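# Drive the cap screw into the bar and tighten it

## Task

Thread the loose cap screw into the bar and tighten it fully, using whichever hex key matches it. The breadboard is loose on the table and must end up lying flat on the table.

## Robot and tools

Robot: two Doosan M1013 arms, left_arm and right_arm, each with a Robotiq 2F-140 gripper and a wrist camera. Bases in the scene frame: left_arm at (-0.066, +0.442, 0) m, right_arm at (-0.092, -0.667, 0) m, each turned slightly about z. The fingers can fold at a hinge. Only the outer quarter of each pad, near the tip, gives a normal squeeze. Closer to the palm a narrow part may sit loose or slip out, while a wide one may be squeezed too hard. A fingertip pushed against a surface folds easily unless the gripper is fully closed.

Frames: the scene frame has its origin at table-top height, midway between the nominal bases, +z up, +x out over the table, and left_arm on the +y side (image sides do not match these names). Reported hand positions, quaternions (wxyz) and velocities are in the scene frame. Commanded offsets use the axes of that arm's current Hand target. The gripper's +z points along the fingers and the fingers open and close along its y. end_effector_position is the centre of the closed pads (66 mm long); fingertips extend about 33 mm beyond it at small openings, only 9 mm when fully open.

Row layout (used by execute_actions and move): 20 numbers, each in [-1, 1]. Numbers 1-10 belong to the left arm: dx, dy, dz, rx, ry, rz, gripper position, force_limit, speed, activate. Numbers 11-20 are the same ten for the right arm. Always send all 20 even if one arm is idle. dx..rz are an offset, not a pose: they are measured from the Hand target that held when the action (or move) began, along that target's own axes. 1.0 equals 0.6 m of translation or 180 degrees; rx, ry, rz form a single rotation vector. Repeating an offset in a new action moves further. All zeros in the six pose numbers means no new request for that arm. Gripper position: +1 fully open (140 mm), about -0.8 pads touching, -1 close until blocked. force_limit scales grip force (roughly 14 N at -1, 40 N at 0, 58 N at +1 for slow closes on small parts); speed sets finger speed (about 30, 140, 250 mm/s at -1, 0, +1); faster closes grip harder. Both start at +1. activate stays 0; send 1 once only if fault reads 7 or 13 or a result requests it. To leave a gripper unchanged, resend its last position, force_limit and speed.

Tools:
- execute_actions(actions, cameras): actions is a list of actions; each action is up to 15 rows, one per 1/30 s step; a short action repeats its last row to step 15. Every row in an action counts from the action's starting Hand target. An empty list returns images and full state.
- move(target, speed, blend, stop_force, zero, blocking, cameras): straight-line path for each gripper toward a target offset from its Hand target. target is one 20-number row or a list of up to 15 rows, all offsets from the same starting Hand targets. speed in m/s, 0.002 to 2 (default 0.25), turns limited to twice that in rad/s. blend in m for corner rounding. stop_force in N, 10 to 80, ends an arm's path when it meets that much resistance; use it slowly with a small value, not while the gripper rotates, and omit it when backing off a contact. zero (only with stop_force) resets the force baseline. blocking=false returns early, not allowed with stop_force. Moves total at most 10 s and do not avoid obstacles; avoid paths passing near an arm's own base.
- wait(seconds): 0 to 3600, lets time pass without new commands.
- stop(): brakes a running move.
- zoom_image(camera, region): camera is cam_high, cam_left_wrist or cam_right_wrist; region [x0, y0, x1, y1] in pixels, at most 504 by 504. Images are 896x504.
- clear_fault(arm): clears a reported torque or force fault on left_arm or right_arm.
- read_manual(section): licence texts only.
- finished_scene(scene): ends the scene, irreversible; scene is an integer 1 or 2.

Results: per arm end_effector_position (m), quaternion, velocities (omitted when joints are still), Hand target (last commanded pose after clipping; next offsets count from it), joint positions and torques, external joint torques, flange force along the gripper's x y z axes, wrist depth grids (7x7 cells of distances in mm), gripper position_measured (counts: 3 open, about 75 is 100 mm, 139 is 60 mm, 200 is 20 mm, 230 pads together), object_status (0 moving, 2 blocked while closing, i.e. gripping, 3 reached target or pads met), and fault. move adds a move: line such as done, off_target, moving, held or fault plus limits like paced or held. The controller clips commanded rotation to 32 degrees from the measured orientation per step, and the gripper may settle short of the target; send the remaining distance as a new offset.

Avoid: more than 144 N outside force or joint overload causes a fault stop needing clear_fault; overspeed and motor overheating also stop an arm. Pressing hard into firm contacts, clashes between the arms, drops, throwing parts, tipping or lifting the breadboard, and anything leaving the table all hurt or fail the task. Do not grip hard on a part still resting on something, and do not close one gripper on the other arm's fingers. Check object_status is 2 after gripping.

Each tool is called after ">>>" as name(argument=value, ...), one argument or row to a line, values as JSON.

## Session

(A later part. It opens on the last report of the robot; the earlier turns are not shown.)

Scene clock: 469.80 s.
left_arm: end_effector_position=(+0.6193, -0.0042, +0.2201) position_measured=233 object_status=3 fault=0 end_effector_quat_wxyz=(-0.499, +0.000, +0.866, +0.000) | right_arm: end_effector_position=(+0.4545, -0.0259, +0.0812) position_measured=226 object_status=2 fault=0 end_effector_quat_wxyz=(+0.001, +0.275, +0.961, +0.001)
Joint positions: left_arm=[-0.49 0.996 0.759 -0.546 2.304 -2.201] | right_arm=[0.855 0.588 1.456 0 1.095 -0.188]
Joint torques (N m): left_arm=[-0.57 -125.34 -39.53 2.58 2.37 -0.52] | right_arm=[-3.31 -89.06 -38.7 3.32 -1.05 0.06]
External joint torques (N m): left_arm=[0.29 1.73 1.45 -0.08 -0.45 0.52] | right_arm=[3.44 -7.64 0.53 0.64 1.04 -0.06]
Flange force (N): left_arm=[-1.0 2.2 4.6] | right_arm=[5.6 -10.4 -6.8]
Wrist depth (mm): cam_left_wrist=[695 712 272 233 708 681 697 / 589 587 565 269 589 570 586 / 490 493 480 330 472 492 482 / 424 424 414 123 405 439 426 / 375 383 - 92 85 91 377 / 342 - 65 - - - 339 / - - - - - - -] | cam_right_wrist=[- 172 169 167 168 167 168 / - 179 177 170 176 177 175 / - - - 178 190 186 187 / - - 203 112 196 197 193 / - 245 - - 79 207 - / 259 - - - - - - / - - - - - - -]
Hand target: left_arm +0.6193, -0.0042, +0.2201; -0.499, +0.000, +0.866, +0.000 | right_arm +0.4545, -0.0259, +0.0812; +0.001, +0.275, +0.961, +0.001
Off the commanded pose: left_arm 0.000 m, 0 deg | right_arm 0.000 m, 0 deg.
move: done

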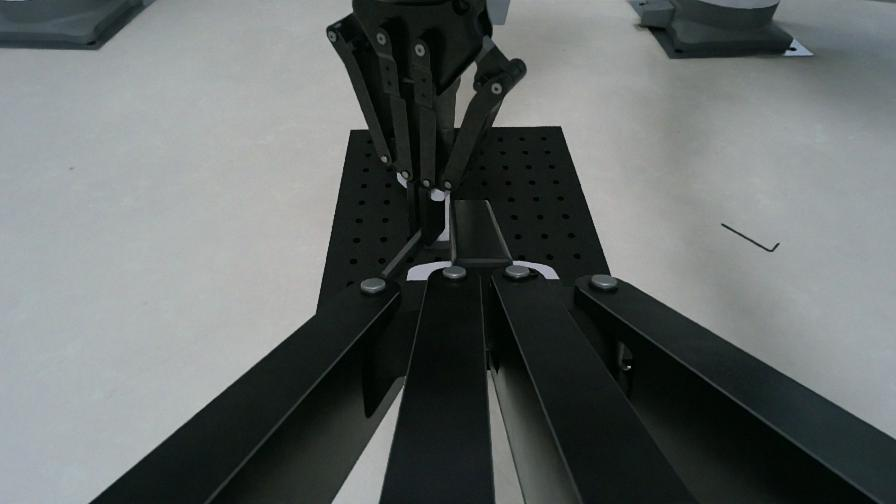

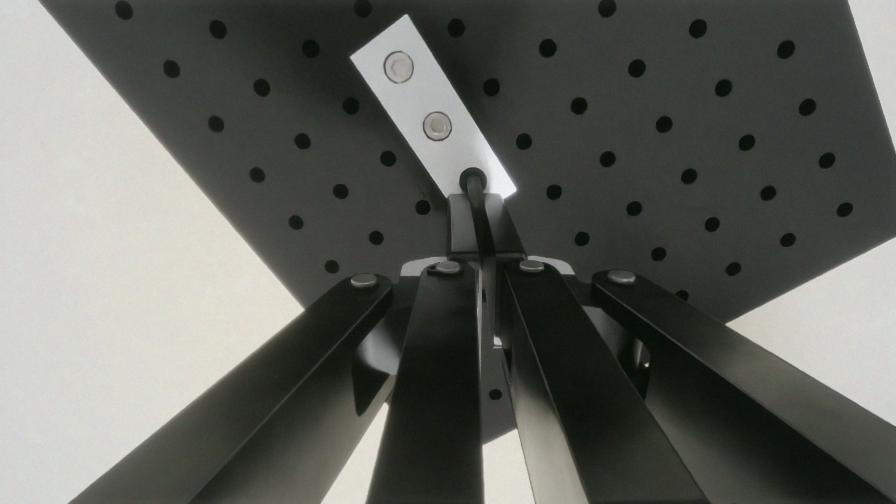

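>>> move(
  target=[
    [0,0,0,0,0,0,-1,1,0,0,0.00344,-0.01283,0.0001,0,0,0.16667,-0.98,0.5,-1,0],
    [0,0,0,0,0,0,-1,1,0,0,0.01283,-0.02223,0.00022,0,0,0.33333,-0.98,0.5,-1,0],
  ],
  speed=0.4,
  blend=0.003,
)

>>> move(
  target=[
    [0,0,0,0,0,0,-1,1,0,0,0.00344,-0.01283,0.00014,0,0,0.16667,-0.98,0.5,-1,0],
    [0,0,0,0,0,0,-1,1,0,0,0.01283,-0.02223,0.00028,0,0,0.33333,-0.98,0.5,-1,0],
  ],
  speed=0.4,
  blend=0.003,
)

Scene clock: 472.07 s.
left_arm: end_effector_position=(+0.6193, -0.0042, +0.2201) position_measured=233 object_status=3 fault=0 end_effector_quat_wxyz=(-0.499, +0.000, +0.866, +0.000) | right_arm: end_effector_position=(+0.4409, -0.0331, +0.0810) position_measured=226 object_status=2 fault=0 end_effector_quat_wxyz=(+0.000, +0.719, +0.695, +0.001)
Joint positions: left_arm=[-0.49 0.996 0.759 -0.546 2.304 -2.201] | right_arm=[0.861 0.567 1.491 0 1.081 0.865]
Joint torques (N m): left_arm=[-0.62 -125.23 -39.65 2.6 2.31 -0.55] | right_arm=[0.25 -84.92 -37.96 4.57 -1.52 0.13]
External joint torques (N m): left_arm=[0.49 1.64 1.61 -0.1 -0.39 0.55] | right_arm=[-0.25 -10.31 -0.14 -0.64 1.47 -0.13]
Flange force (N): left_arm=[-0.7 2.7 5.2] | right_arm=[-10.5 -7.7 -10.2]
Wrist depth (mm): cam_left_wrist=[683 723 725 657 699 664 - / 583 564 589 568 605 577 577 / - 494 478 442 469 495 497 / 427 426 413 123 405 427 427 / 373 385 - 92 86 376 373 / 343 - 65 - - - 342 / - - - - - - -] | cam_right_wrist=[169 169 169 166 166 167 185 / - - 178 175 179 177 194 / - - 184 175 188 185 - / - - - 118 192 - - / - 213 - - 89 - - / - - - - - - - / - - - - - - -]
Hand target: left_arm +0.6193, -0.0042, +0.2201; -0.499, +0.000, +0.866, +0.000 | right_arm +0.4409, -0.0331, +0.0810; +0.000, +0.719, +0.695, +0.001
Off the commanded pose: left_arm 0.000 m, 0 deg | right_arm 0.000 m, 0 deg.
move: done

Scene clock: 473.90 s.
left_arm: end_effector_position=(+0.6193, -0.0042, +0.2201) position_measured=233 object_status=3 fault=0 end_effector_quat_wxyz=(-0.499, +0.000, +0.866, +0.000) | right_arm: end_effector_position=(+0.4278, -0.0250, +0.0808) position_measured=226 object_status=2 fault=0 end_effector_quat_wxyz=(-0.001, +0.970, +0.242, +0.001)
Joint positions: left_arm=[-0.49 0.996 0.759 -0.546 2.304 -2.201] | right_arm=[0.88 0.564 1.496 0 1.079 1.93]
Joint torques (N m): left_arm=[-0.55 -125.55 -39.68 2.59 2.29 -0.61] | right_arm=[-0.87 -86.22 -39.14 4.13 -1.66 0.08]
External joint torques (N m): left_arm=[0.72 2.46 1.8 -0.09 -0.38 0.61] | right_arm=[0.34 -8.46 1.27 -0.27 1.61 -0.08]
Flange force (N): left_arm=[-1.8 2.6 4.6] | right_arm=[-12.6 5.0 -8.0]
Wrist depth (mm): cam_left_wrist=[683 - 662 271 734 693 725 / - 583 564 320 589 586 598 / 495 494 480 442 468 497 494 / 425 427 415 123 403 422 427 / 375 382 - 92 86 375 376 / 344 - 65 - - - 343 / - - - - - - -] | cam_right_wrist=[171 168 168 169 169 - 192 / 197 177 177 178 - - - / 192 187 188 184 184 - 213 / 198 - 196 118 - 227 - / 212 211 - - 89 - - / - - - - - - - / - - - - - - -]
Hand target: left_arm +0.6193, -0.0042, +0.2201; -0.499, +0.000, +0.866, +0.000 | right_arm +0.4278, -0.0250, +0.0809; -0.001, +0.970, +0.242, +0.001
Off the commanded pose: left_arm 0.000 m, 0 deg | right_arm 0.000 m, 0 deg.
move: done

>>> move(
  target=[
    [0,0,0,0,0,0,-1,1,0,0,0.00344,-0.01283,0.00005,0,0,0.16667,-0.98,0.5,-1,0],
    [0,0,0,0,0,0,-1,1,0,0,0.01283,-0.02223,0.0001,0,0,0.33333,-0.98,0.5,-1,0],
  ],
  speed=0.4,
  blend=0.003,
)

>>> move(
  target=[
    [0,0,0,0,0,0,-1,1,0,0,0.00344,-0.01283,0.00014,0,0,0.16667,-0.98,0.5,-1,0],
    [0,0,0,0,0,0,-1,1,0,0,0.01283,-0.02223,0.00028,0,0,0.33333,-0.98,0.5,-1,0],
  ],
  speed=0.4,
  blend=0.003,
)

Scene clock: 476.23 s.
left_arm: end_effector_position=(+0.6193, -0.0042, +0.2201) position_measured=233 object_status=3 fault=0 end_effector_quat_wxyz=(-0.499, +0.000, +0.866, +0.000) | right_arm: end_effector_position=(+0.4284, -0.0096, +0.0808) position_measured=226 object_status=2 fault=0 end_effector_quat_wxyz=(-0.001, +0.961, -0.275, +0.001)
Joint positions: left_arm=[-0.49 0.996 0.759 -0.546 2.304 -2.201] | right_arm=[0.891 0.582 1.466 0 1.091 2.989]
Joint torques (N m): left_arm=[-0.83 -125.87 -39.55 2.57 2.31 -0.61] | right_arm=[-0.55 -94.96 -43.5 4.19 -1.51 0.09]
External joint torques (N m): left_arm=[1.01 2.64 1.63 -0.06 -0.39 0.61] | right_arm=[0.82 -1.81 5.15 -0.29 1.48 -0.09]
Flange force (N): left_arm=[-2.3 2.4 3.6] | right_arm=[-2.4 13.5 0.3]
Wrist depth (mm): cam_left_wrist=[693 731 697 257 689 683 723 / 592 586 601 306 562 587 619 / 492 522 477 427 471 495 476 / 426 426 421 123 402 427 427 / 371 387 - 92 86 376 375 / 339 - 65 - - - 344 / - - - - - - -] | cam_right_wrist=[172 168 169 169 167 - - / 177 178 176 175 178 180 - / 187 187 188 183 - - 210 / 228 199 199 118 - - 221 / - 210 - - 89 - 212 / - - - - - - - / - - - - - - -]
Hand target: left_arm +0.6193, -0.0042, +0.2201; -0.499, +0.000, +0.866, +0.000 | right_arm +0.4284, -0.0096, +0.0808; -0.001, +0.961, -0.275, +0.001
Off the commanded pose: left_arm 0.000 m, 0 deg | right_arm 0.000 m, 0 deg.
move: done

Scene clock: 478.07 s.
left_arm: end_effector_position=(+0.6193, -0.0042, +0.2201) position_measured=233 object_status=3 fault=0 end_effector_quat_wxyz=(-0.499, +0.000, +0.866, +0.000) | right_arm: end_effector_position=(+0.4420, -0.0024, +0.0807) position_measured=226 object_status=2 fault=0 end_effector_quat_wxyz=(-0.001, +0.695, -0.719, +0.000)
Joint positions: left_arm=[-0.49 0.996 0.759 -0.546 2.304 -2.201] | right_arm=[0.885 0.603 1.432 0 1.105 4.03]
Joint torques (N m): left_arm=[-0.56 -125.55 -39.7 2.56 2.37 -0.54] | right_arm=[-1.48 -97.49 -45.6 4.05 -2.61 0.04]
External joint torques (N m): left_arm=[0.48 1.8 1.59 -0.05 -0.44 0.54] | right_arm=[1.06 -0.8 7.25 -0.14 2.63 -0.04]
Flange force (N): left_arm=[-1.0 2.6 5.0] | right_arm=[12.4 10.8 1.0]
Wrist depth (mm): cam_left_wrist=[691 755 727 250 723 693 699 / 608 596 584 505 580 583 615 / 494 496 494 442 451 496 498 / 424 426 415 118 406 426 427 / 373 385 - 92 86 377 375 / 342 - 65 - - - 343 / - - - - - - -] | cam_right_wrist=[- 171 169 - 167 - 168 / 203 176 180 180 179 176 176 / - 190 188 178 177 188 - / - 204 197 118 194 197 - / - - - - 89 207 209 / - - - - - - - / - - - - - - -]
Hand target: left_arm +0.6193, -0.0042, +0.2201; -0.499, +0.000, +0.866, +0.000 | right_arm +0.4420, -0.0024, +0.0807; -0.001, +0.695, -0.719, +0.000
Off the commanded pose: left_arm 0.000 m, 0 deg | right_arm 0.000 m, 0 deg.
move: done

>>> move(
  target=[
    [0,0,0,0,0,0,-1,1,0,0,0.00344,-0.01283,0.00018,0,0,0.16667,-0.98,0.5,-1,0],
    [0,0,0,0,0,0,-1,1,0,0,0.01283,-0.02223,0.00036,0,0,0.33333,-0.98,0.5,-1,0],
  ],
  speed=0.4,
  blend=0.003,
)

>>> move(
  target=[
    [0,0,0,0,0,0,-1,1,0,0,0.00344,-0.01283,0.00014,0,0,0.16667,-0.98,0.5,-1,0],
    [0,0,0,0,0,0,-1,1,0,0,0.01283,-0.02223,0.00028,0,0,0.33333,-0.98,0.5,-1,0],
  ],
  speed=0.4,
  blend=0.003,
  cameras=["cam_right_wrist"],
)

>>> zoom_image(
  camera="cam_right_wrist",
  region=[420, 100, 540, 220],
)

Scene clock: 480.47 s.
left_arm: end_effector_position=(+0.6193, -0.0042, +0.2201) position_measured=233 object_status=3 fault=0 end_effector_quat_wxyz=(-0.499, +0.000, +0.866, +0.000) | right_arm: end_effector_position=(+0.4550, -0.0106, +0.0805) position_measured=226 object_status=2 fault=0 end_effector_quat_wxyz=(+0.001, -0.242, +0.970, +0.001)
Joint positions: left_arm=[-0.49 0.996 0.759 -0.546 2.304 -2.201] | right_arm=[0.867 0.606 1.427 0 1.106 5.059]
Joint torques (N m): left_arm=[-0.35 -125.28 -39.66 2.53 2.24 -0.52] | right_arm=[-3.3 -95.77 -44.38 2.93 -2.6 0.03]
External joint torques (N m): left_arm=[0.45 1.31 1.48 -0.01 -0.31 0.52] | right_arm=[3.32 -3.55 5.59 1.07 2.61 -0.03]
Flange force (N): left_arm=[-0.4 2.8 5.1] | right_arm=[16.5 -2.6 -2.2]
Wrist depth (mm): cam_left_wrist=[687 708 723 236 729 683 720 / 582 618 565 282 587 586 596 / 493 478 477 323 468 493 493 / 427 425 419 123 406 427 427 / 373 384 - 92 86 374 377 / 342 - 65 - - - 342 / - - - - - - -] | cam_right_wrist=[- - - 167 166 168 168 / - - 180 - 175 178 175 / - 189 - 173 185 186 - / 228 201 198 109 196 196 - / - - - - 89 205 - / - - - - - - - / - - - - - - -]
Hand target: left_arm +0.6193, -0.0042, +0.2201; -0.499, +0.000, +0.866, +0.000 | right_arm +0.4550, -0.0105, +0.0805; +0.001, -0.242, +0.970, +0.001
Off the commanded pose: left_arm 0.000 m, 0 deg | right_arm 0.000 m, 0 deg.
move: done

Scene clock: 482.30 s.
left_arm: end_effector_position=(+0.6193, -0.0042, +0.2201) position_measured=233 object_status=3 fault=0 end_effector_quat_wxyz=(-0.499, +0.000, +0.866, +0.000) | right_arm: end_effector_position=(+0.4545, -0.0259, +0.0803) position_measured=226 object_status=2 fault=0 end_effector_quat_wxyz=(+0.001, +0.275, +0.961, +0.001)
Joint positions: left_arm=[-0.49 0.996 0.759 -0.546 2.304 -2.201] | right_arm=[0.855 0.588 1.457 0 1.094 6.095]
Joint torques (N m): left_arm=[-0.41 -125.48 -39.62 2.63 2.29 -0.52] | right_arm=[-3.28 -91.3 -40.04 3.12 -1.16 0.16]
External joint torques (N m): left_arm=[0.44 1.93 1.62 -0.12 -0.37 0.52] | right_arm=[3.15 -5.77 1.7 0.85 1.14 -0.16]
Flange force (N): left_arm=[-1.1 2.3 4.7] | right_arm=[5.2 -10.6 -4.7]
Wrist depth (mm): cam_left_wrist=[683 720 689 233 725 687 716 / 587 584 568 268 587 592 587 / 494 494 477 328 469 496 479 / 427 414 415 112 406 427 426 / 375 383 - 92 86 375 370 / 342 - 65 - - - 342 / - - - - - - -] | cam_right_wrist=[170 - - 166 167 167 167 / - - 178 169 175 176 176 / - 215 - 172 187 185 185 / - - 197 118 195 197 195 / 248 242 - - 89 - - / - - - - - - - / - - - - - - -]
Hand target: left_arm +0.6193, -0.0042, +0.2201; -0.499, +0.000, +0.866, +0.000 | right_arm +0.4545, -0.0259, +0.0803; +0.001, +0.275, +0.961, +0.001
Off the commanded pose: left_arm 0.000 m, 0 deg | right_arm 0.000 m, 0 deg.
move: done

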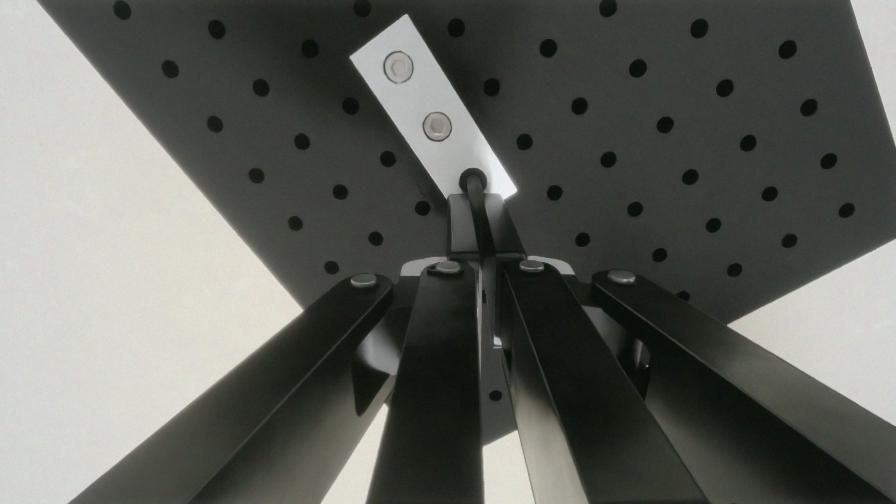

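Scaled by 4.200 from the camera's image (finer frame: 1280x720).

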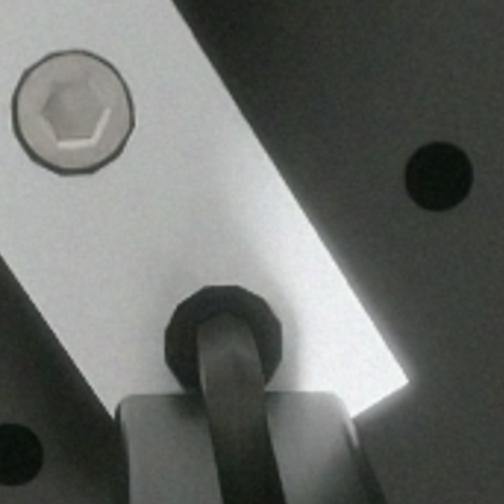

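>>> move(
  target=[
    [0,0,0,0,0,0,-1,1,0,0,0,0,-0.0133,0,0,0,-0.98,0.5,-1,0],
  ],
  speed=0.05,
)

>>> move(
  target=[
    [0,0,0,0,0,0,-1,1,0,0,0.003,-0.0055,-0.003,0,0,-0.9167,-0.98,0.5,-1,0],
    [0,0,0,0,0,0,-1,1,0,0,0.0065,-0.011,-0.003,0,0,0.1667,-0.98,0.5,-1,0],
    [0,0,0,0,0,0,-1,1,0,0,0.01,-0.0165,-0.003,0,0,-0.75,-0.98,0.5,-1,0],
    [0,0,0,0,0,0,-1,1,0,0,0.0126,-0.0224,0.002,0,0,0.3333,-0.98,0.5,-1,0],
  ],
  speed=0.9,
  blend=0.02,
)

>>> move(
  target=[
    [0,0,0,0,0,0,-1,1,0,0,-0.04,0,0,0,0,0,-0.98,0.5,-1,0],
  ],
  speed=0.2,
  cameras=["cam_left_wrist","cam_right_wrist"],
)

>>> zoom_image(
  camera="cam_left_wrist",
  region=[405, 190, 465, 250],
)

>>> zoom_image(
  camera="cam_right_wrist",
  region=[390, 50, 510, 170],
)

Scene clock: 483.50 s.
left_arm: end_effector_position=(+0.6193, -0.0042, +0.2201) position_measured=233 object_status=3 fault=0 end_effector_quat_wxyz=(-0.499, +0.000, +0.866, +0.000) | right_arm: end_effector_position=(+0.4545, -0.0259, +0.0883) position_measured=226 object_status=2 fault=0 end_effector_quat_wxyz=(+0.001, +0.275, +0.961, +0.001)
Joint positions: left_arm=[-0.49 0.996 0.759 -0.546 2.304 -2.201] | right_arm=[0.855 0.582 1.451 0 1.106 6.095]
Joint torques (N m): left_arm=[-0.26 -125.49 -39.79 2.58 2.28 -0.48] | right_arm=[-0.9 -93.9 -41.16 3.98 -0.34 0.16]
External joint torques (N m): left_arm=[0.61 1.62 1.67 -0.05 -0.35 0.48] | right_arm=[0.47 -2.8 2.79 -0.01 0.34 -0.16]
Flange force (N): left_arm=[-0.6 2.9 5.2] | right_arm=[1.9 -10.4 -0.4]
Wrist depth (mm): cam_left_wrist=[693 725 660 227 729 687 710 / 586 593 568 272 582 590 586 / 497 499 484 330 498 492 490 / 425 426 412 123 402 427 427 / 375 382 - 92 86 368 377 / 342 - 65 - - - 344 / - - - - - - -] | cam_right_wrist=[175 175 177 172 176 173 175 / - 185 184 181 184 183 184 / 224 216 193 190 197 194 195 / - 225 207 112 203 206 205 / 252 - - - 89 214 244 / - - - - - - - / - - - - - - -]
Hand target: left_arm +0.6193, -0.0042, +0.2201; -0.499, +0.000, +0.866, +0.000 | right_arm +0.4545, -0.0259, +0.0883; +0.001, +0.275, +0.961, +0.001
Off the commanded pose: left_arm 0.000 m, 0 deg | right_arm 0.000 m, 0 deg.
move: done

Scene clock: 490.53 s.
left_arm: end_effector_position=(+0.6193, -0.0042, +0.2201) position_measured=233 object_status=3 fault=0 end_effector_quat_wxyz=(-0.499, +0.000, +0.866, +0.000) | right_arm: end_effector_position=(+0.4409, -0.0333, +0.0870) position_measured=226 object_status=2 fault=0 end_effector_quat_wxyz=(+0.000, +0.719, +0.695, +0.001)
Joint positions: left_arm=[-0.49 0.996 0.759 -0.546 2.304 -2.201] | right_arm=[0.861 0.562 1.487 0 1.09 -5.419]
Joint torques (N m): left_arm=[-0.51 -125.3 -39.34 2.58 2.36 -0.56] | right_arm=[-1.32 -91.75 -40.69 3.89 -0.41 0.13]
External joint torques (N m): left_arm=[0.45 1.48 1.22 -0.07 -0.43 0.55] | right_arm=[1.84 -3.02 2.48 0.07 0.36 -0.13]
Flange force (N): left_arm=[-1.0 2.2 4.0] | right_arm=[-6.5 -7.7 -0.9]
Wrist depth (mm): cam_left_wrist=[679 695 689 253 729 683 701 / 584 586 566 507 584 592 584 / 498 494 473 442 468 459 498 / 413 425 418 123 405 427 430 / 378 385 - 92 86 375 375 / 342 - 65 - - - 342 / - - - - - - -] | cam_right_wrist=[- 172 174 174 173 173 193 / - - 184 185 183 183 - / - 194 190 183 191 192 - / 208 208 206 112 113 202 236 / - 215 - - 89 - 248 / - - - - - - 260 / - - - - - - -]
Hand target: left_arm +0.6193, -0.0042, +0.2201; -0.499, +0.000, +0.866, +0.000 | right_arm +0.4410, -0.0333, +0.0870; +0.000, +0.719, +0.695, +0.001
Off the commanded pose: left_arm 0.000 m, 0 deg | right_arm 0.000 m, 0 deg.
move: done

Scene clock: 491.03 s.
left_arm: end_effector_position=(+0.6193, -0.0042, +0.2201) position_measured=233 object_status=3 fault=0 end_effector_quat_wxyz=(-0.499, +0.000, +0.866, +0.000) | right_arm: end_effector_position=(+0.4401, -0.0573, +0.0870) position_measured=226 object_status=2 fault=0 end_effector_quat_wxyz=(+0.000, +0.719, +0.695, +0.001)
Joint positions: left_arm=[-0.49 0.996 0.759 -0.546 2.304 -2.201] | right_arm=[0.842 0.536 1.531 0 1.072 -5.438]
Joint torques (N m): left_arm=[-0.56 -125.12 -39.56 2.53 2.27 -0.56] | right_arm=[-1.46 -89.56 -40.8 3.92 -0.35 0.03]
External joint torques (N m): left_arm=[0.38 1.89 1.63 -0.03 -0.35 0.56] | right_arm=[1.82 -2.42 3 -0.01 0.3 -0.03]
Flange force (N): left_arm=[-1.1 2.5 4.9] | right_arm=[-6.4 -8.1 0.0]
Wrist depth (mm): cam_left_wrist=[689 755 659 691 729 675 723 / 582 608 255 590 587 584 582 / 492 494 477 455 472 494 494 / 427 429 413 123 402 429 429 / 375 384 - 92 86 376 377 / 344 - 65 - - - 343 / - - - - - - -] | cam_right_wrist=[- - 174 175 173 174 - / - - 182 175 182 181 - / - 191 199 196 195 - - / - - 206 122 201 206 239 / - 217 - - 89 - - / - - - - - - - / - - - - - - -]
Hand target: left_arm +0.6193, -0.0042, +0.2201; -0.499, +0.000, +0.866, +0.000 | right_arm +0.4401, -0.0573, +0.0870; +0.000, +0.719, +0.695, +0.001
Off the commanded pose: left_arm 0.000 m, 0 deg | right_arm 0.000 m, 0 deg.
move: done

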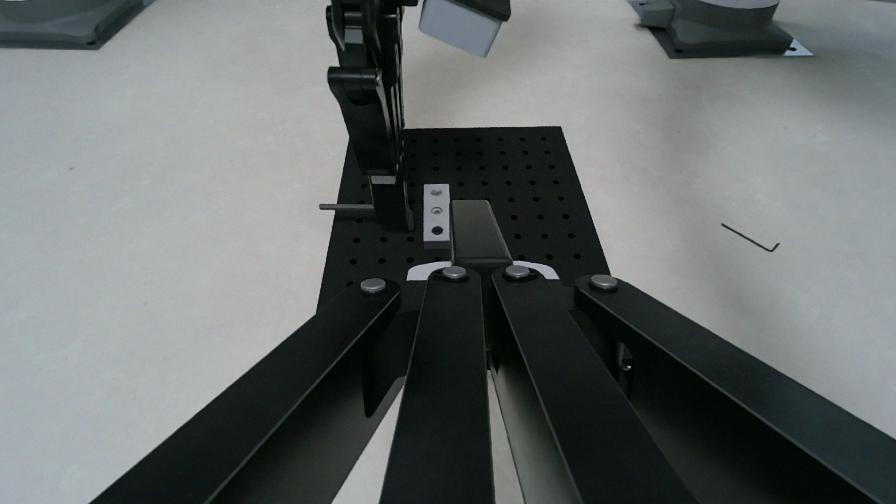

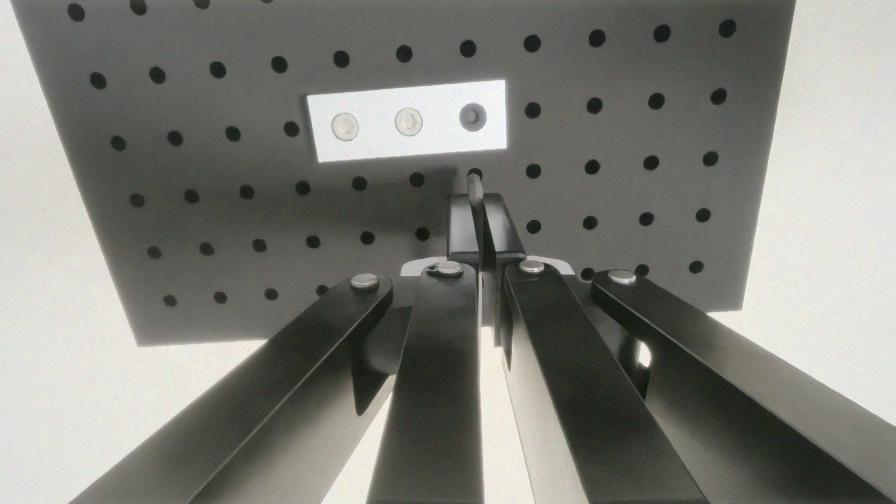

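Scaled by 8.400 from the camera's image (finer frame: 1280x720).

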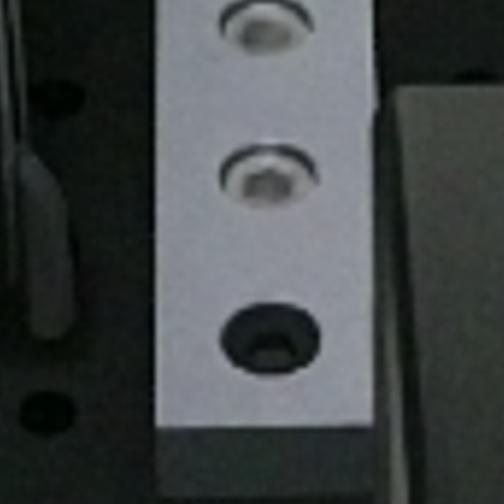

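Scaled by 4.200 from the camera's image (finer frame: 1280x720).

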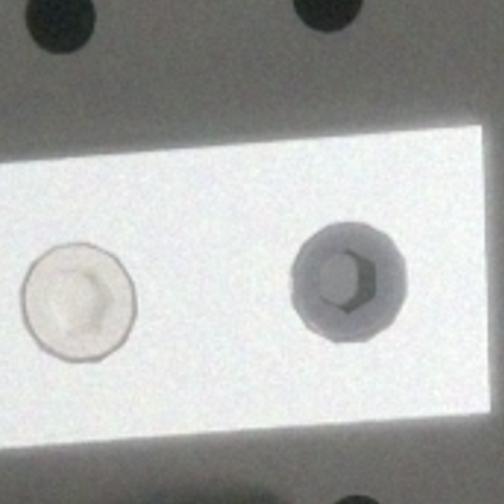

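>>> zoom_image(
  camera="cam_left_wrist",
  region=[422, 200, 452, 240],
)

>>> zoom_image(
  camera="cam_right_wrist",
  region=[450, 95, 495, 140],
)

>>> zoom_image(
  camera="cam_right_wrist",
  region=[385, 100, 430, 145],
)

Scaled by 12.600 from the camera's image (finer frame: 1280x720).

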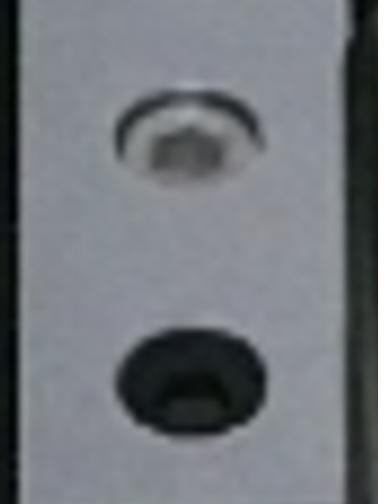

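Scaled by 11.200 from the camera's image (finer frame: 1280x720).

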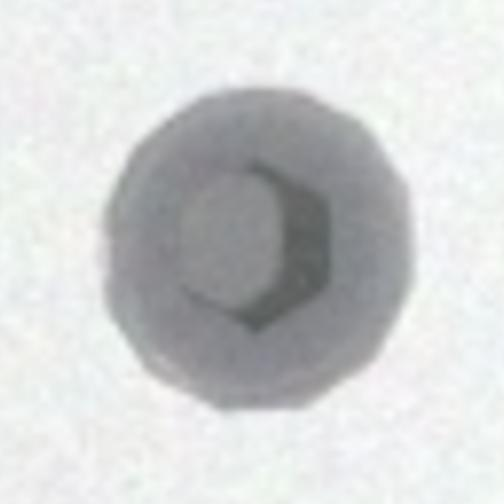

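Scaled by 11.200 from the camera's image (finer frame: 1280x720).

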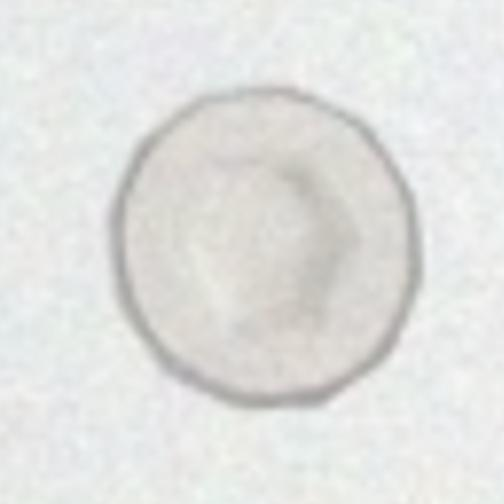

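>>> move(
  target=[
    [0,0,0,0,0,0,-1,1,0,0,0.039,-0.0006,0,0,0,0,-0.98,0.5,-1,0],
    [0,0,0,0,0,0,-1,1,0,0,0.039,-0.0006,0.0045,0,0,0,-0.98,0.5,-1,0],
    [0,0,0,0,0,0,-1,1,0,0,0.0402,0.0,0.0045,0,0,0,-0.98,0.5,-1,0],
  ],
  speed=0.1,
  cameras=["cam_left_wrist","cam_right_wrist"],
)

>>> zoom_image(
  camera="cam_left_wrist",
  region=[405, 190, 465, 250],
)

>>> zoom_image(
  camera="cam_right_wrist",
  region=[440, 140, 500, 200],
)

Scene clock: 493.87 s.
left_arm: end_effector_position=(+0.6193, -0.0042, +0.2201) position_measured=233 object_status=3 fault=0 end_effector_quat_wxyz=(-0.499, +0.000, +0.866, +0.000) | right_arm: end_effector_position=(+0.4410, -0.0331, +0.0843) position_measured=226 object_status=2 fault=0 end_effector_quat_wxyz=(+0.000, +0.719, +0.695, +0.001) end_effector_velocity=(-0.001, -0.002, +0.000) end_effector_angular_velocity=(-0.003, +0.003, +0.000)
Joint positions: left_arm=[-0.49 0.996 0.759 -0.546 2.304 -2.201] | right_arm=[0.861 0.565 1.489 0 1.085 -5.419]
Joint velocities: left_arm=[within noise] | right_arm=[-0.001 -0.001 0.001 0 0.005 -0.001]
Joint torques (N m): left_arm=[-0.48 -125.53 -39.55 2.56 2.23 -0.56] | right_arm=[-1.41 -92.14 -39.96 3.96 -0.38 0.04]
External joint torques (N m): left_arm=[0.23 1.74 1.42 -0.05 -0.3 0.56] | right_arm=[1.38 -2.62 1.99 -0.04 0.34 -0.04]
Flange force (N): left_arm=[-1.1 2.1 4.2] | right_arm=[-5.4 -6.3 -1.0]
Wrist depth (mm): cam_left_wrist=[689 703 718 242 - 683 674 / 584 562 599 512 572 590 583 / 494 495 469 441 470 496 517 / 427 437 418 123 407 425 415 / 374 375 - 92 85 375 374 / 343 - 65 - - - 343 / - - - - - - -] | cam_right_wrist=[171 170 171 171 171 172 185 / - - 181 182 181 180 208 / - 194 188 179 190 188 216 / 205 202 - 109 113 200 - / - - - - 89 - - / - - - - - - - / - - - - - - -]
Hand target: left_arm +0.6193, -0.0042, +0.2201; -0.499, +0.000, +0.866, +0.000 | right_arm +0.4410, -0.0332, +0.0843; +0.000, +0.719, +0.695, +0.001
Off the commanded pose: left_arm 0.000 m, 0 deg | right_arm 0.000 m, 0 deg.
move: done

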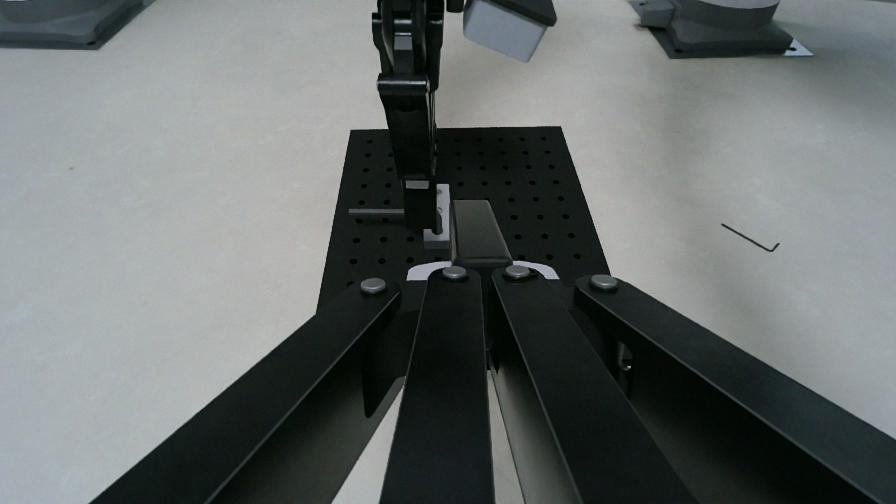

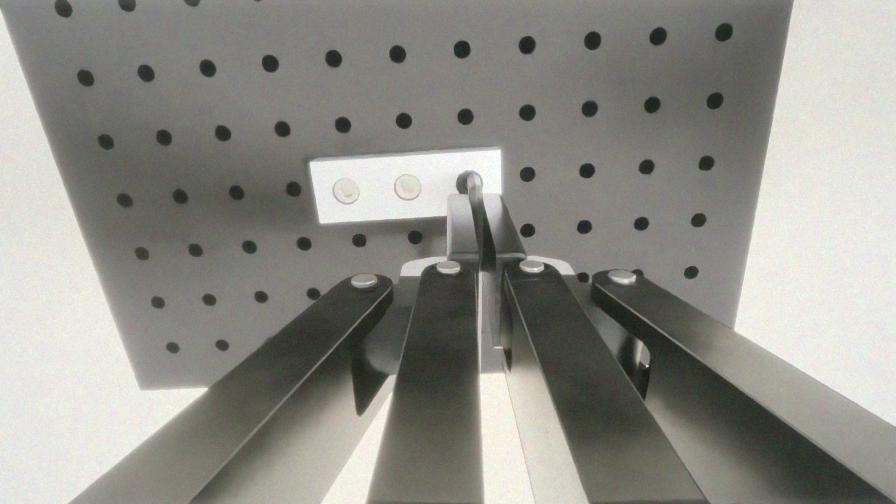

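Scaled by 8.400 from the camera's image (finer frame: 1280x720).

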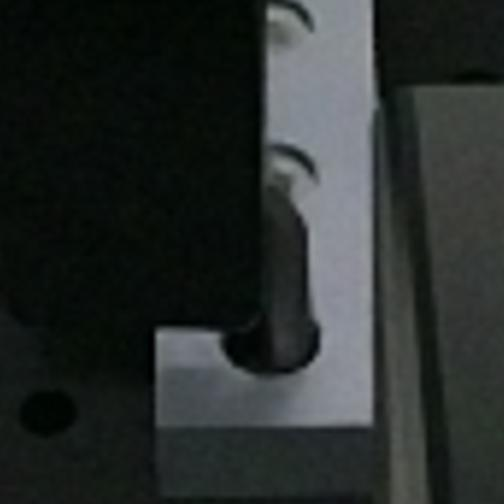

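Scaled by 8.400 from the camera's image (finer frame: 1280x720).

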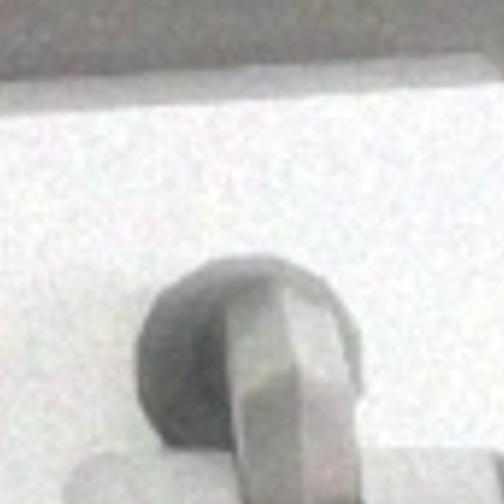

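>>> move(
  target=[
    [0,0,0,0,0,0,-1,1,0,0,-0.003,-0.002,0,0,0,0,-0.98,0.5,-1,0],
    [0,0,0,0,0,0,-1,1,0,0,-0.001,-0.0005,0,0,0,0,-0.98,0.5,-1,0],
  ],
  speed=0.03,
  cameras=["cam_left_wrist","cam_right_wrist"],
)

>>> zoom_image(
  camera="cam_left_wrist",
  region=[405, 190, 465, 250],
)

>>> zoom_image(
  camera="cam_right_wrist",
  region=[440, 140, 500, 200],
)

Scene clock: 495.00 s.
left_arm: end_effector_position=(+0.6193, -0.0042, +0.2201) position_measured=233 object_status=3 fault=0 end_effector_quat_wxyz=(-0.499, +0.000, +0.866, +0.000) | right_arm: end_effector_position=(+0.4406, -0.0338, +0.0843) position_measured=226 object_status=2 fault=0 end_effector_quat_wxyz=(+0.000, +0.719, +0.695, +0.001)
Joint positions: left_arm=[-0.49 0.996 0.759 -0.546 2.304 -2.201] | right_arm=[0.861 0.564 1.49 0 1.085 -5.419]
Joint torques (N m): left_arm=[-0.37 -125.53 -39.71 2.57 2.27 -0.57] | right_arm=[-1.51 -91.87 -40.8 3.9 -0.37 0.07]
External joint torques (N m): left_arm=[0.33 1.63 1.55 -0.05 -0.34 0.57] | right_arm=[1.35 -2.53 2.71 0.03 0.31 -0.07]
Flange force (N): left_arm=[-0.8 2.6 5.0] | right_arm=[-6.7 -7.2 -0.3]
Wrist depth (mm): cam_left_wrist=[687 723 693 662 - 691 725 / 586 589 589 275 592 592 586 / 509 495 493 442 474 500 496 / 428 429 415 123 405 438 425 / 384 384 - 92 86 367 377 / 335 - 65 - - - 345 / - - - - - - -] | cam_right_wrist=[172 170 171 169 171 171 - / - 183 180 181 182 180 205 / - - 186 180 187 191 - / - 201 202 122 - 202 - / 248 212 - - 89 - - / 259 - - - - - - / - - - - - - -]
Hand target: left_arm +0.6193, -0.0042, +0.2201; -0.499, +0.000, +0.866, +0.000 | right_arm +0.4406, -0.0338, +0.0843; +0.000, +0.719, +0.695, +0.001
Off the commanded pose: left_arm 0.000 m, 0 deg | right_arm 0.000 m, 0 deg.
move: done

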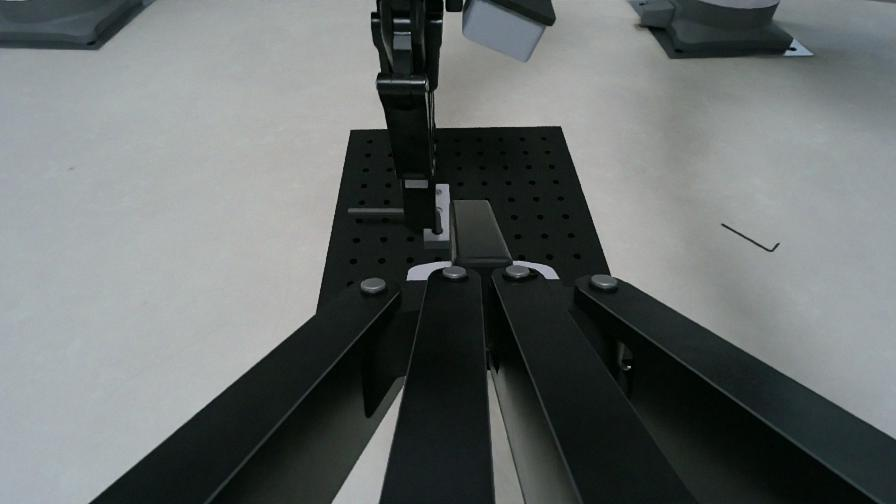

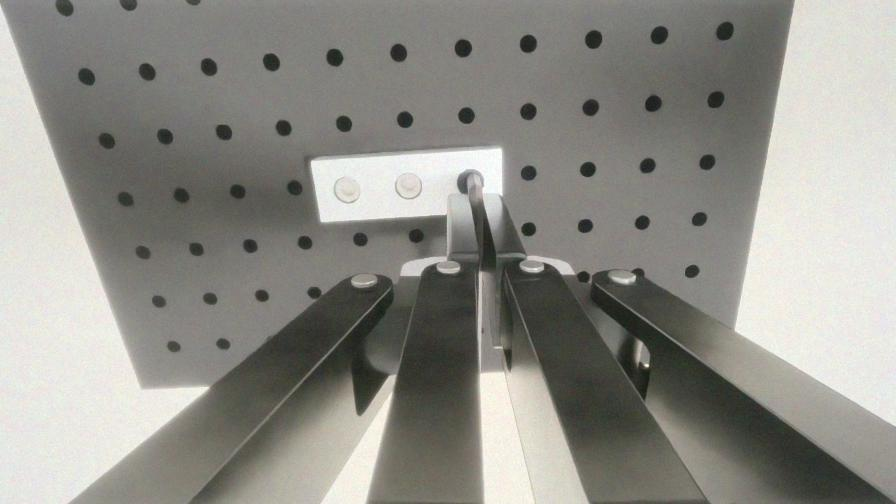

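Scaled by 8.400 from the camera's image (finer frame: 1280x720).

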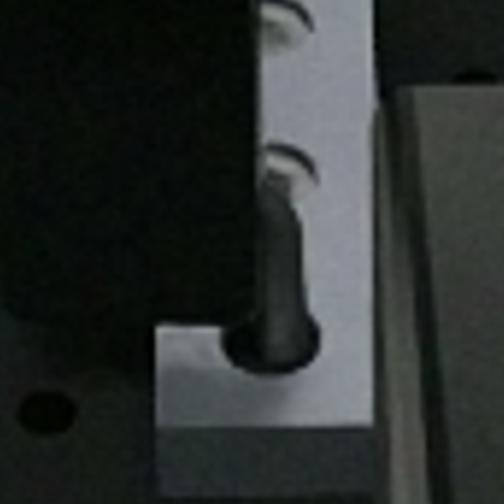

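Scaled by 8.400 from the camera's image (finer frame: 1280x720).

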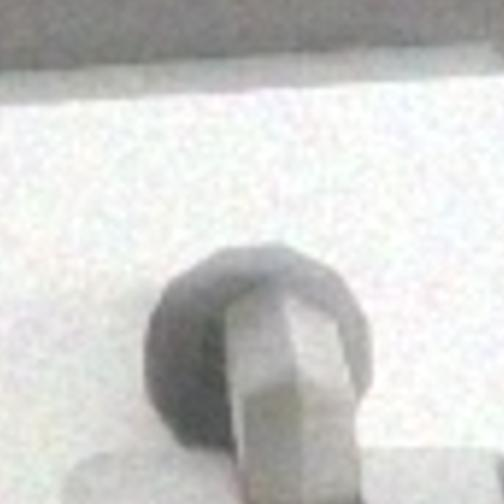

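>>> move(
  target=[
    [0,0,0,0,0,0,-1,1,0,0,-0.0035,-0.0018,0,0,0,0,-0.98,0.5,-1,0],
    [0,0,0,0,0,0,-1,1,0,0,-0.0018,-0.0008,0,0,0,0,-0.98,0.5,-1,0],
  ],
  speed=0.03,
)

>>> move(
  target=[
    [0,0,0,0,0,0,-1,1,0,0,0,0,0.0075,0,0,0,-0.98,0.5,-1,0],
  ],
  speed=0.01,
  stop_force=12,
  cameras=["cam_left_wrist","cam_right_wrist"],
)

>>> zoom_image(
  camera="cam_left_wrist",
  region=[405, 190, 465, 250],
)

>>> zoom_image(
  camera="cam_right_wrist",
  region=[440, 140, 500, 200],
)

Scene clock: 496.10 s.
left_arm: end_effector_position=(+0.6193, -0.0042, +0.2201) position_measured=233 object_status=3 fault=0 end_effector_quat_wxyz=(-0.499, +0.000, +0.866, +0.000) | right_arm: end_effector_position=(+0.4402, -0.0349, +0.0843) position_measured=226 object_status=2 fault=0 end_effector_quat_wxyz=(+0.000, +0.719, +0.695, +0.001)
Joint positions: left_arm=[-0.49 0.996 0.759 -0.546 2.304 -2.201] | right_arm=[0.86 0.562 1.493 0 1.084 -5.419]
Joint torques (N m): left_arm=[-0.51 -125.39 -39.68 2.49 2.22 -0.58] | right_arm=[-1.24 -91.46 -40.87 3.9 -0.38 0.07]
External joint torques (N m): left_arm=[0.38 1.7 1.59 0.02 -0.29 0.58] | right_arm=[1.31 -3 2.93 0.02 0.34 -0.07]
Flange force (N): left_arm=[-0.9 2.7 5.0] | right_arm=[-7.7 -7.9 -0.6]
Wrist depth (mm): cam_left_wrist=[689 725 703 245 725 683 718 / 583 580 589 506 590 616 584 / 491 490 471 427 469 495 495 / 427 428 415 123 403 425 430 / 378 383 - 92 86 91 375 / 340 - 65 - - - 344 / - - - - - - -] | cam_right_wrist=[171 169 171 169 171 173 193 / - 182 181 181 181 180 198 / - 188 187 175 187 188 - / - - 201 111 196 204 - / - - - - 89 - - / - - - - - - - / - - - - - - -]
Hand target: left_arm +0.6193, -0.0042, +0.2201; -0.499, +0.000, +0.866, +0.000 | right_arm +0.4401, -0.0348, +0.0843; +0.000, +0.719, +0.695, +0.001
Off the commanded pose: left_arm 0.000 m, 0 deg | right_arm 0.000 m, 0 deg.
move: done

Scene clock: 496.87 s.
left_arm: end_effector_position=(+0.6193, -0.0042, +0.2201) position_measured=233 object_status=3 fault=0 end_effector_quat_wxyz=(-0.499, +0.000, +0.866, +0.000) | right_arm: end_effector_position=(+0.4403, -0.0347, +0.0828) position_measured=226 object_status=2 fault=0 end_effector_quat_wxyz=(+0.000, +0.719, +0.695, +0.001)
Joint positions: left_arm=[-0.49 0.996 0.759 -0.546 2.304 -2.201] | right_arm=[0.861 0.563 1.494 0 1.081 -5.419]
Joint torques (N m): left_arm=[-0.61 -125.41 -39.68 2.57 2.26 -0.56] | right_arm=[-0.89 -69.69 -26.88 4.04 -0.12 0.08]
External joint torques (N m): left_arm=[0.73 1.85 1.68 -0.06 -0.34 0.55] | right_arm=[1.16 -25.25 -11.34 -0.09 0.06 -0.08]
Flange force (N): left_arm=[-1.0 2.9 5.0] | right_arm=[-6.2 -6.5 -27.8]
Wrist depth (mm): cam_left_wrist=[695 714 699 248 681 675 687 / 583 593 592 505 587 584 587 / 491 494 478 442 472 495 497 / 424 427 417 123 403 428 426 / 373 383 - 92 86 374 377 / 343 - 65 - - - 343 / - - - - - - -] | cam_right_wrist=[170 169 170 169 170 171 175 / 178 - 180 180 178 179 - / - 195 183 177 191 184 - / - 202 - 109 196 - - / - 213 - - 89 - 251 / - - - - - - - / - - - - - - -]
Hand target: left_arm +0.6193, -0.0042, +0.2201; -0.499, +0.000, +0.866, +0.000 | right_arm +0.4403, -0.0347, +0.0828; +0.000, +0.719, +0.695, +0.001 (not the last commanded pose)
Off the commanded pose: left_arm 0.000 m, 0 deg | right_arm 0.003 m, 0 deg.
move: contact (right_arm)

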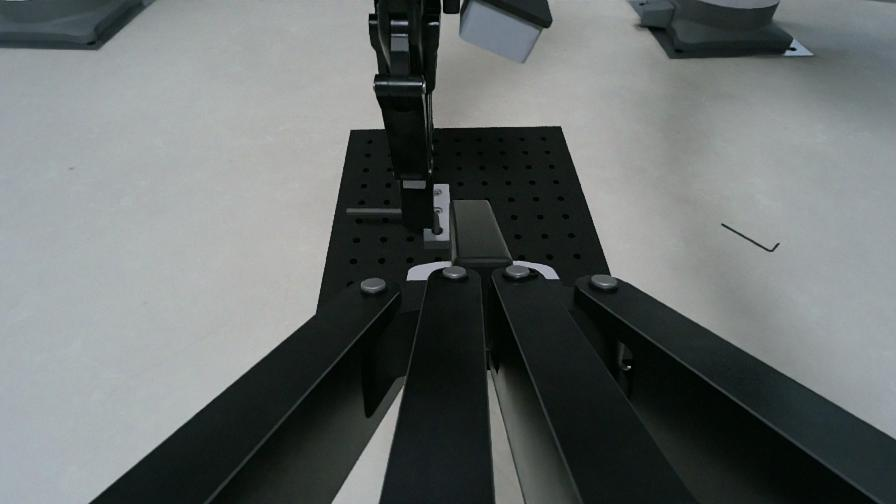

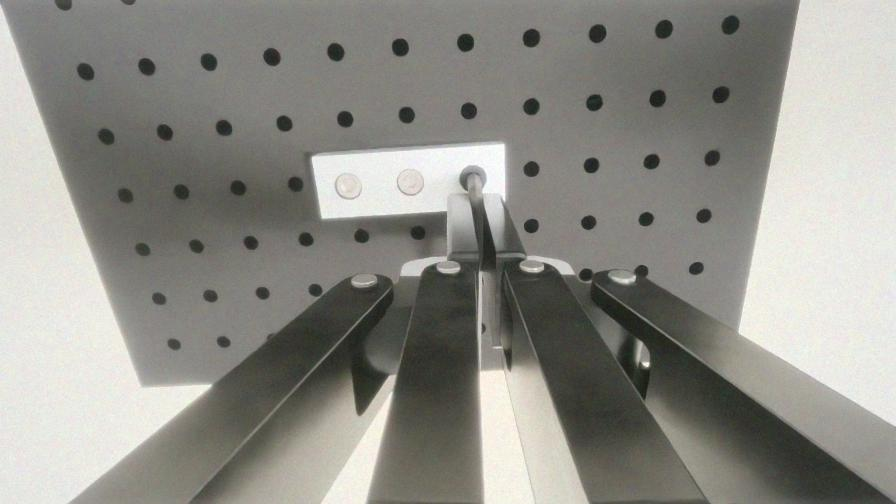

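Scaled by 8.400 from the camera's image (finer frame: 1280x720).

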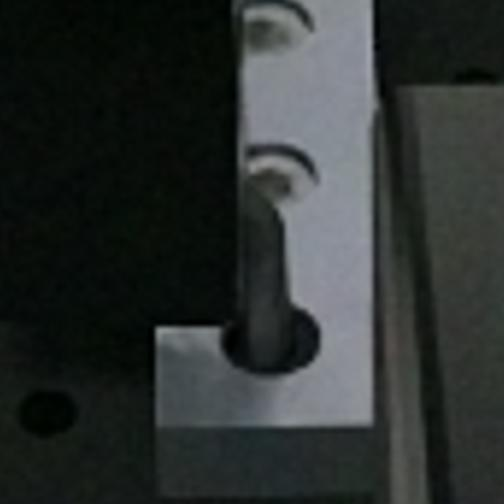

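Scaled by 8.400 from the camera's image (finer frame: 1280x720).

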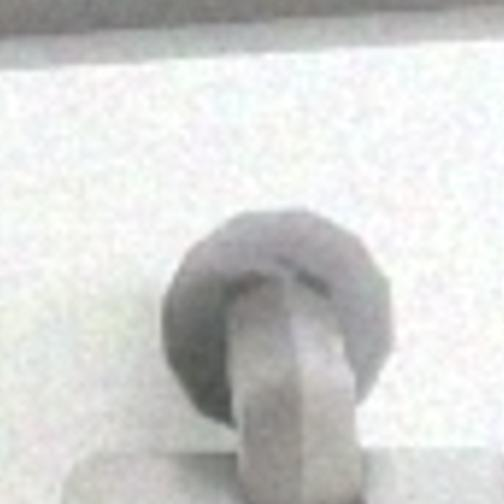

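>>> move(
  target=[
    [0,0,0,0,0,0,-1,1,0,0,0,0,-0.0005,0,0,0,-0.98,0.5,-1,0],
    [0,0,0,0,0,0,-1,1,0,0,0.0009,0.0002,-0.0005,0,0,0,-0.98,0.5,-1,0],
  ],
  speed=0.02,
)

>>> move(
  target=[
    [0,0,0,0,0,0,-1,1,0,0,0,0,0.0065,0,0,0,-0.98,0.5,-1,0],
  ],
  speed=0.01,
  stop_force=13,
)

Scene clock: 499.13 s.
left_arm: end_effector_position=(+0.6193, -0.0042, +0.2201) position_measured=233 object_status=3 fault=0 end_effector_quat_wxyz=(-0.499, +0.000, +0.866, +0.000) | right_arm: end_effector_position=(+0.4403, -0.0342, +0.0829) position_measured=226 object_status=2 fault=0 end_effector_quat_wxyz=(+0.000, +0.719, +0.695, +0.001)
Joint positions: left_arm=[-0.49 0.996 0.759 -0.546 2.304 -2.201] | right_arm=[0.861 0.564 1.493 0 1.082 -5.419]
Joint torques (N m): left_arm=[-0.79 -125.54 -39.77 2.54 2.32 -0.51] | right_arm=[-3.07 -91.97 -40.1 3.14 -0.07 0.15]
External joint torques (N m): left_arm=[0.77 1.24 1.46 -0.01 -0.39 0.51] | right_arm=[2.88 -3.15 2 0.79 0.03 -0.15]
Flange force (N): left_arm=[-0.4 3.1 5.1] | right_arm=[-5.2 -8.2 -0.9]
Wrist depth (mm): cam_left_wrist=[691 731 687 660 725 689 716 / 589 579 590 558 589 587 587 / 478 495 476 442 470 494 497 / 427 432 418 123 403 428 413 / 375 383 - 92 86 376 380 / 342 - 65 - - - 340 / - - - - - - -] | cam_right_wrist=[170 169 170 169 170 171 173 / - - 182 181 180 179 196 / 194 - 188 175 188 187 - / - - 196 112 198 - 226 / 248 - - - 89 - 246 / 259 - - - - - 256 / - - - - - - -]
Hand target: left_arm +0.6193, -0.0042, +0.2201; -0.499, +0.000, +0.866, +0.000 | right_arm +0.4404, -0.0342, +0.0831; +0.000, +0.719, +0.695, +0.001
Off the commanded pose: left_arm 0.000 m, 0 deg | right_arm 0.000 m, 0 deg.
move: done

Scene clock: 500.13 s.
left_arm: end_effector_position=(+0.6193, -0.0042, +0.2201) position_measured=233 object_status=3 fault=0 end_effector_quat_wxyz=(-0.499, +0.000, +0.866, +0.000) | right_arm: end_effector_position=(+0.4405, -0.0340, +0.0799) position_measured=226 object_status=2 fault=0 end_effector_quat_wxyz=(+0.000, +0.719, +0.695, +0.002)
Joint positions: left_arm=[-0.49 0.996 0.759 -0.546 2.304 -2.201] | right_arm=[0.861 0.566 1.495 0 1.077 -5.419]
Joint torques (N m): left_arm=[-0.22 -125.44 -39.57 2.62 2.3 -0.54] | right_arm=[-2.26 -71.35 -28.26 3.37 -0.47 0.15]
External joint torques (N m): left_arm=[0.15 1.82 1.5 -0.11 -0.38 0.54] | right_arm=[2.29 -23.56 -9.73 0.54 0.42 -0.15]
Flange force (N): left_arm=[-1.0 2.0 4.5] | right_arm=[-6.1 -8.1 -25.9]
Wrist depth (mm): cam_left_wrist=[693 725 727 230 720 672 729 / 586 583 589 270 587 593 590 / 490 494 478 440 472 493 495 / 425 427 418 123 405 427 424 / 374 383 - 92 86 377 377 / 341 - 65 - - - 345 / - - - - - - -] | cam_right_wrist=[168 168 168 165 165 166 184 / - - 177 177 175 176 - / - - 183 175 186 184 206 / - 200 198 112 - - 229 / - 209 - - 89 - 239 / - - - - - - - / - - - - - - -]
Hand target: left_arm +0.6193, -0.0042, +0.2201; -0.499, +0.000, +0.866, +0.000 | right_arm +0.4405, -0.0340, +0.0798; +0.000, +0.719, +0.695, +0.002 (not the last commanded pose)
Off the commanded pose: left_arm 0.000 m, 0 deg | right_arm 0.001 m, 0 deg.
move: contact (right_arm)

>>> move(
  target=[
    [0,0,0,0,0,0,-1,1,0,0,0,0,-0.0008,0,0,0,-0.98,0.5,-1,0],
    [0,0,0,0,0,0,-1,1,0,0,0.00344,-0.01283,-0.0006,0,0,0.16667,-0.98,0.5,-1,0],
    [0,0,0,0,0,0,-1,1,0,0,0.01283,-0.02223,-0.0004,0,0,0.33333,-0.98,0.5,-1,0],
  ],
  speed=0.4,
  blend=[0,0.003,0],
)

>>> move(
  target=[
    [0,0,0,0,0,0,-1,1,0,0,0.00344,-0.01283,0.00014,0,0,0.16667,-0.98,0.5,-1,0],
    [0,0,0,0,0,0,-1,1,0,0,0.01283,-0.02223,0.00028,0,0,0.33333,-0.98,0.5,-1,0],
  ],
  speed=0.4,
  blend=0.003,
)

>>> move(
  target=[
    [0,0,0,0,0,0,-1,1,0,0,0.00344,-0.01283,0.00014,0,0,0.16667,-0.98,0.5,-1,0],
    [0,0,0,0,0,0,-1,1,0,0,0.01283,-0.02223,0.00028,0,0,0.33333,-0.98,0.5,-1,0],
  ],
  speed=0.4,
  blend=0.003,
)

Scene clock: 502.90 s.
left_arm: end_effector_position=(+0.6193, -0.0042, +0.2201) position_measured=233 object_status=3 fault=0 end_effector_quat_wxyz=(-0.499, +0.000, +0.866, +0.000) | right_arm: end_effector_position=(+0.4273, -0.0258, +0.0801) position_measured=226 object_status=2 fault=0 end_effector_quat_wxyz=(-0.001, +0.970, +0.242, +0.001)
Joint positions: left_arm=[-0.49 0.996 0.759 -0.546 2.304 -2.201] | right_arm=[0.879 0.563 1.5 0 1.075 -4.353]
Joint torques (N m): left_arm=[-0.15 -125.47 -39.53 2.49 2.27 -0.53] | right_arm=[-12.59 -79.88 -33.33 0.2 -0.43 0.81]
External joint torques (N m): left_arm=[0.01 1.83 1.45 0.02 -0.35 0.53] | right_arm=[12.44 -14.49 -4.59 3.66 0.36 -0.81]
Flange force (N): left_arm=[-1.1 1.9 4.4] | right_arm=[-13.5 -9.6 -15.1]
Wrist depth (mm): cam_left_wrist=[697 727 657 272 752 683 731 / 583 607 568 318 611 589 586 / 493 491 489 443 472 496 497 / 424 416 416 123 406 426 431 / 375 384 - 92 86 377 375 / 342 - 65 - - - 343 / - - - - - - -] | cam_right_wrist=[- 168 168 168 166 - - / 178 177 177 175 179 177 - / 187 187 188 183 187 - 214 / 199 196 198 122 110 225 226 / 212 212 - - 90 - - / 255 - - - - - - / - - - - - - -]
Hand target: left_arm +0.6193, -0.0042, +0.2201; -0.499, +0.000, +0.866, +0.000 | right_arm +0.4274, -0.0259, +0.0801; -0.001, +0.970, +0.242, +0.001
Off the commanded pose: left_arm 0.000 m, 0 deg | right_arm 0.000 m, 0 deg.
move: done

Scene clock: 504.73 s.
left_arm: end_effector_position=(+0.6193, -0.0042, +0.2201) position_measured=233 object_status=3 fault=0 end_effector_quat_wxyz=(-0.499, +0.000, +0.866, +0.000) | right_arm: end_effector_position=(+0.4280, -0.0105, +0.0799) position_measured=226 object_status=2 fault=0 end_effector_quat_wxyz=(-0.001, +0.961, -0.275, +0.001)
Joint positions: left_arm=[-0.49 0.996 0.759 -0.546 2.304 -2.201] | right_arm=[0.891 0.581 1.47 0 1.087 -3.294]
Joint torques (N m): left_arm=[-0.73 -125.35 -39.58 2.59 2.32 -0.53] | right_arm=[-7.99 -82.64 -33.87 1.75 -0.21 0.72]
External joint torques (N m): left_arm=[0.82 1.52 1.47 -0.07 -0.4 0.53] | right_arm=[8.32 -13.87 -4.39 2.14 0.18 -0.72]
Flange force (N): left_arm=[-0.8 2.9 4.7] | right_arm=[-10.0 7.7 -14.0]
Wrist depth (mm): cam_left_wrist=[697 755 691 257 679 677 689 / 592 584 586 307 595 584 616 / 472 494 468 429 471 501 487 / 425 427 418 123 407 426 418 / 374 383 - 92 86 377 374 / 342 - 65 - - - 344 / - - - - - - -] | cam_right_wrist=[166 168 168 167 168 190 - / 177 176 177 177 - 181 - / 187 188 187 183 - - - / - 201 198 109 114 - 222 / - 237 - - - - - / - - - - - - - / - - - - - - -]
Hand target: left_arm +0.6193, -0.0042, +0.2201; -0.499, +0.000, +0.866, +0.000 | right_arm +0.4279, -0.0105, +0.0799; -0.001, +0.961, -0.275, +0.001
Off the commanded pose: left_arm 0.000 m, 0 deg | right_arm 0.000 m, 0 deg.
move: done

Scene clock: 506.57 s.
left_arm: end_effector_position=(+0.6193, -0.0042, +0.2201) position_measured=233 object_status=3 fault=0 end_effector_quat_wxyz=(-0.499, +0.000, +0.866, +0.000) | right_arm: end_effector_position=(+0.4416, -0.0033, +0.0798) position_measured=226 object_status=2 fault=0 end_effector_quat_wxyz=(-0.002, +0.695, -0.719, +0.000)
Joint positions: left_arm=[-0.49 0.996 0.759 -0.546 2.304 -2.201] | right_arm=[0.884 0.602 1.436 -0.001 1.101 -2.254]
Joint torques (N m): left_arm=[-0.37 -125.43 -39.62 2.58 2.27 -0.6] | right_arm=[-4.1 -82.93 -32.97 3.67 -0.35 1.17]
External joint torques (N m): left_arm=[0.04 1.42 1.43 -0.07 -0.34 0.6] | right_arm=[3.99 -15.48 -5.31 0.24 0.38 -1.17]
Flange force (N): left_arm=[-0.6 2.3 5.0] | right_arm=[5.1 7.9 -15.9]
Wrist depth (mm): cam_left_wrist=[691 720 705 245 757 679 685 / 604 579 586 561 579 586 589 / 493 492 488 444 468 494 492 / 426 424 417 123 404 428 427 / 383 381 - 91 86 374 385 / 342 - 65 - - - 343 / - - - - - - -] | cam_right_wrist=[- 170 169 168 - 166 - / - - 175 176 179 178 - / - 189 187 177 178 186 - / - 202 198 119 193 196 197 / - - - - 89 207 209 / - - - - - - - / - - - - - - -]
Hand target: left_arm +0.6193, -0.0042, +0.2201; -0.499, +0.000, +0.866, +0.000 | right_arm +0.4415, -0.0033, +0.0798; -0.002, +0.695, -0.719, +0.000
Off the commanded pose: left_arm 0.000 m, 0 deg | right_arm 0.000 m, 0 deg.
move: done


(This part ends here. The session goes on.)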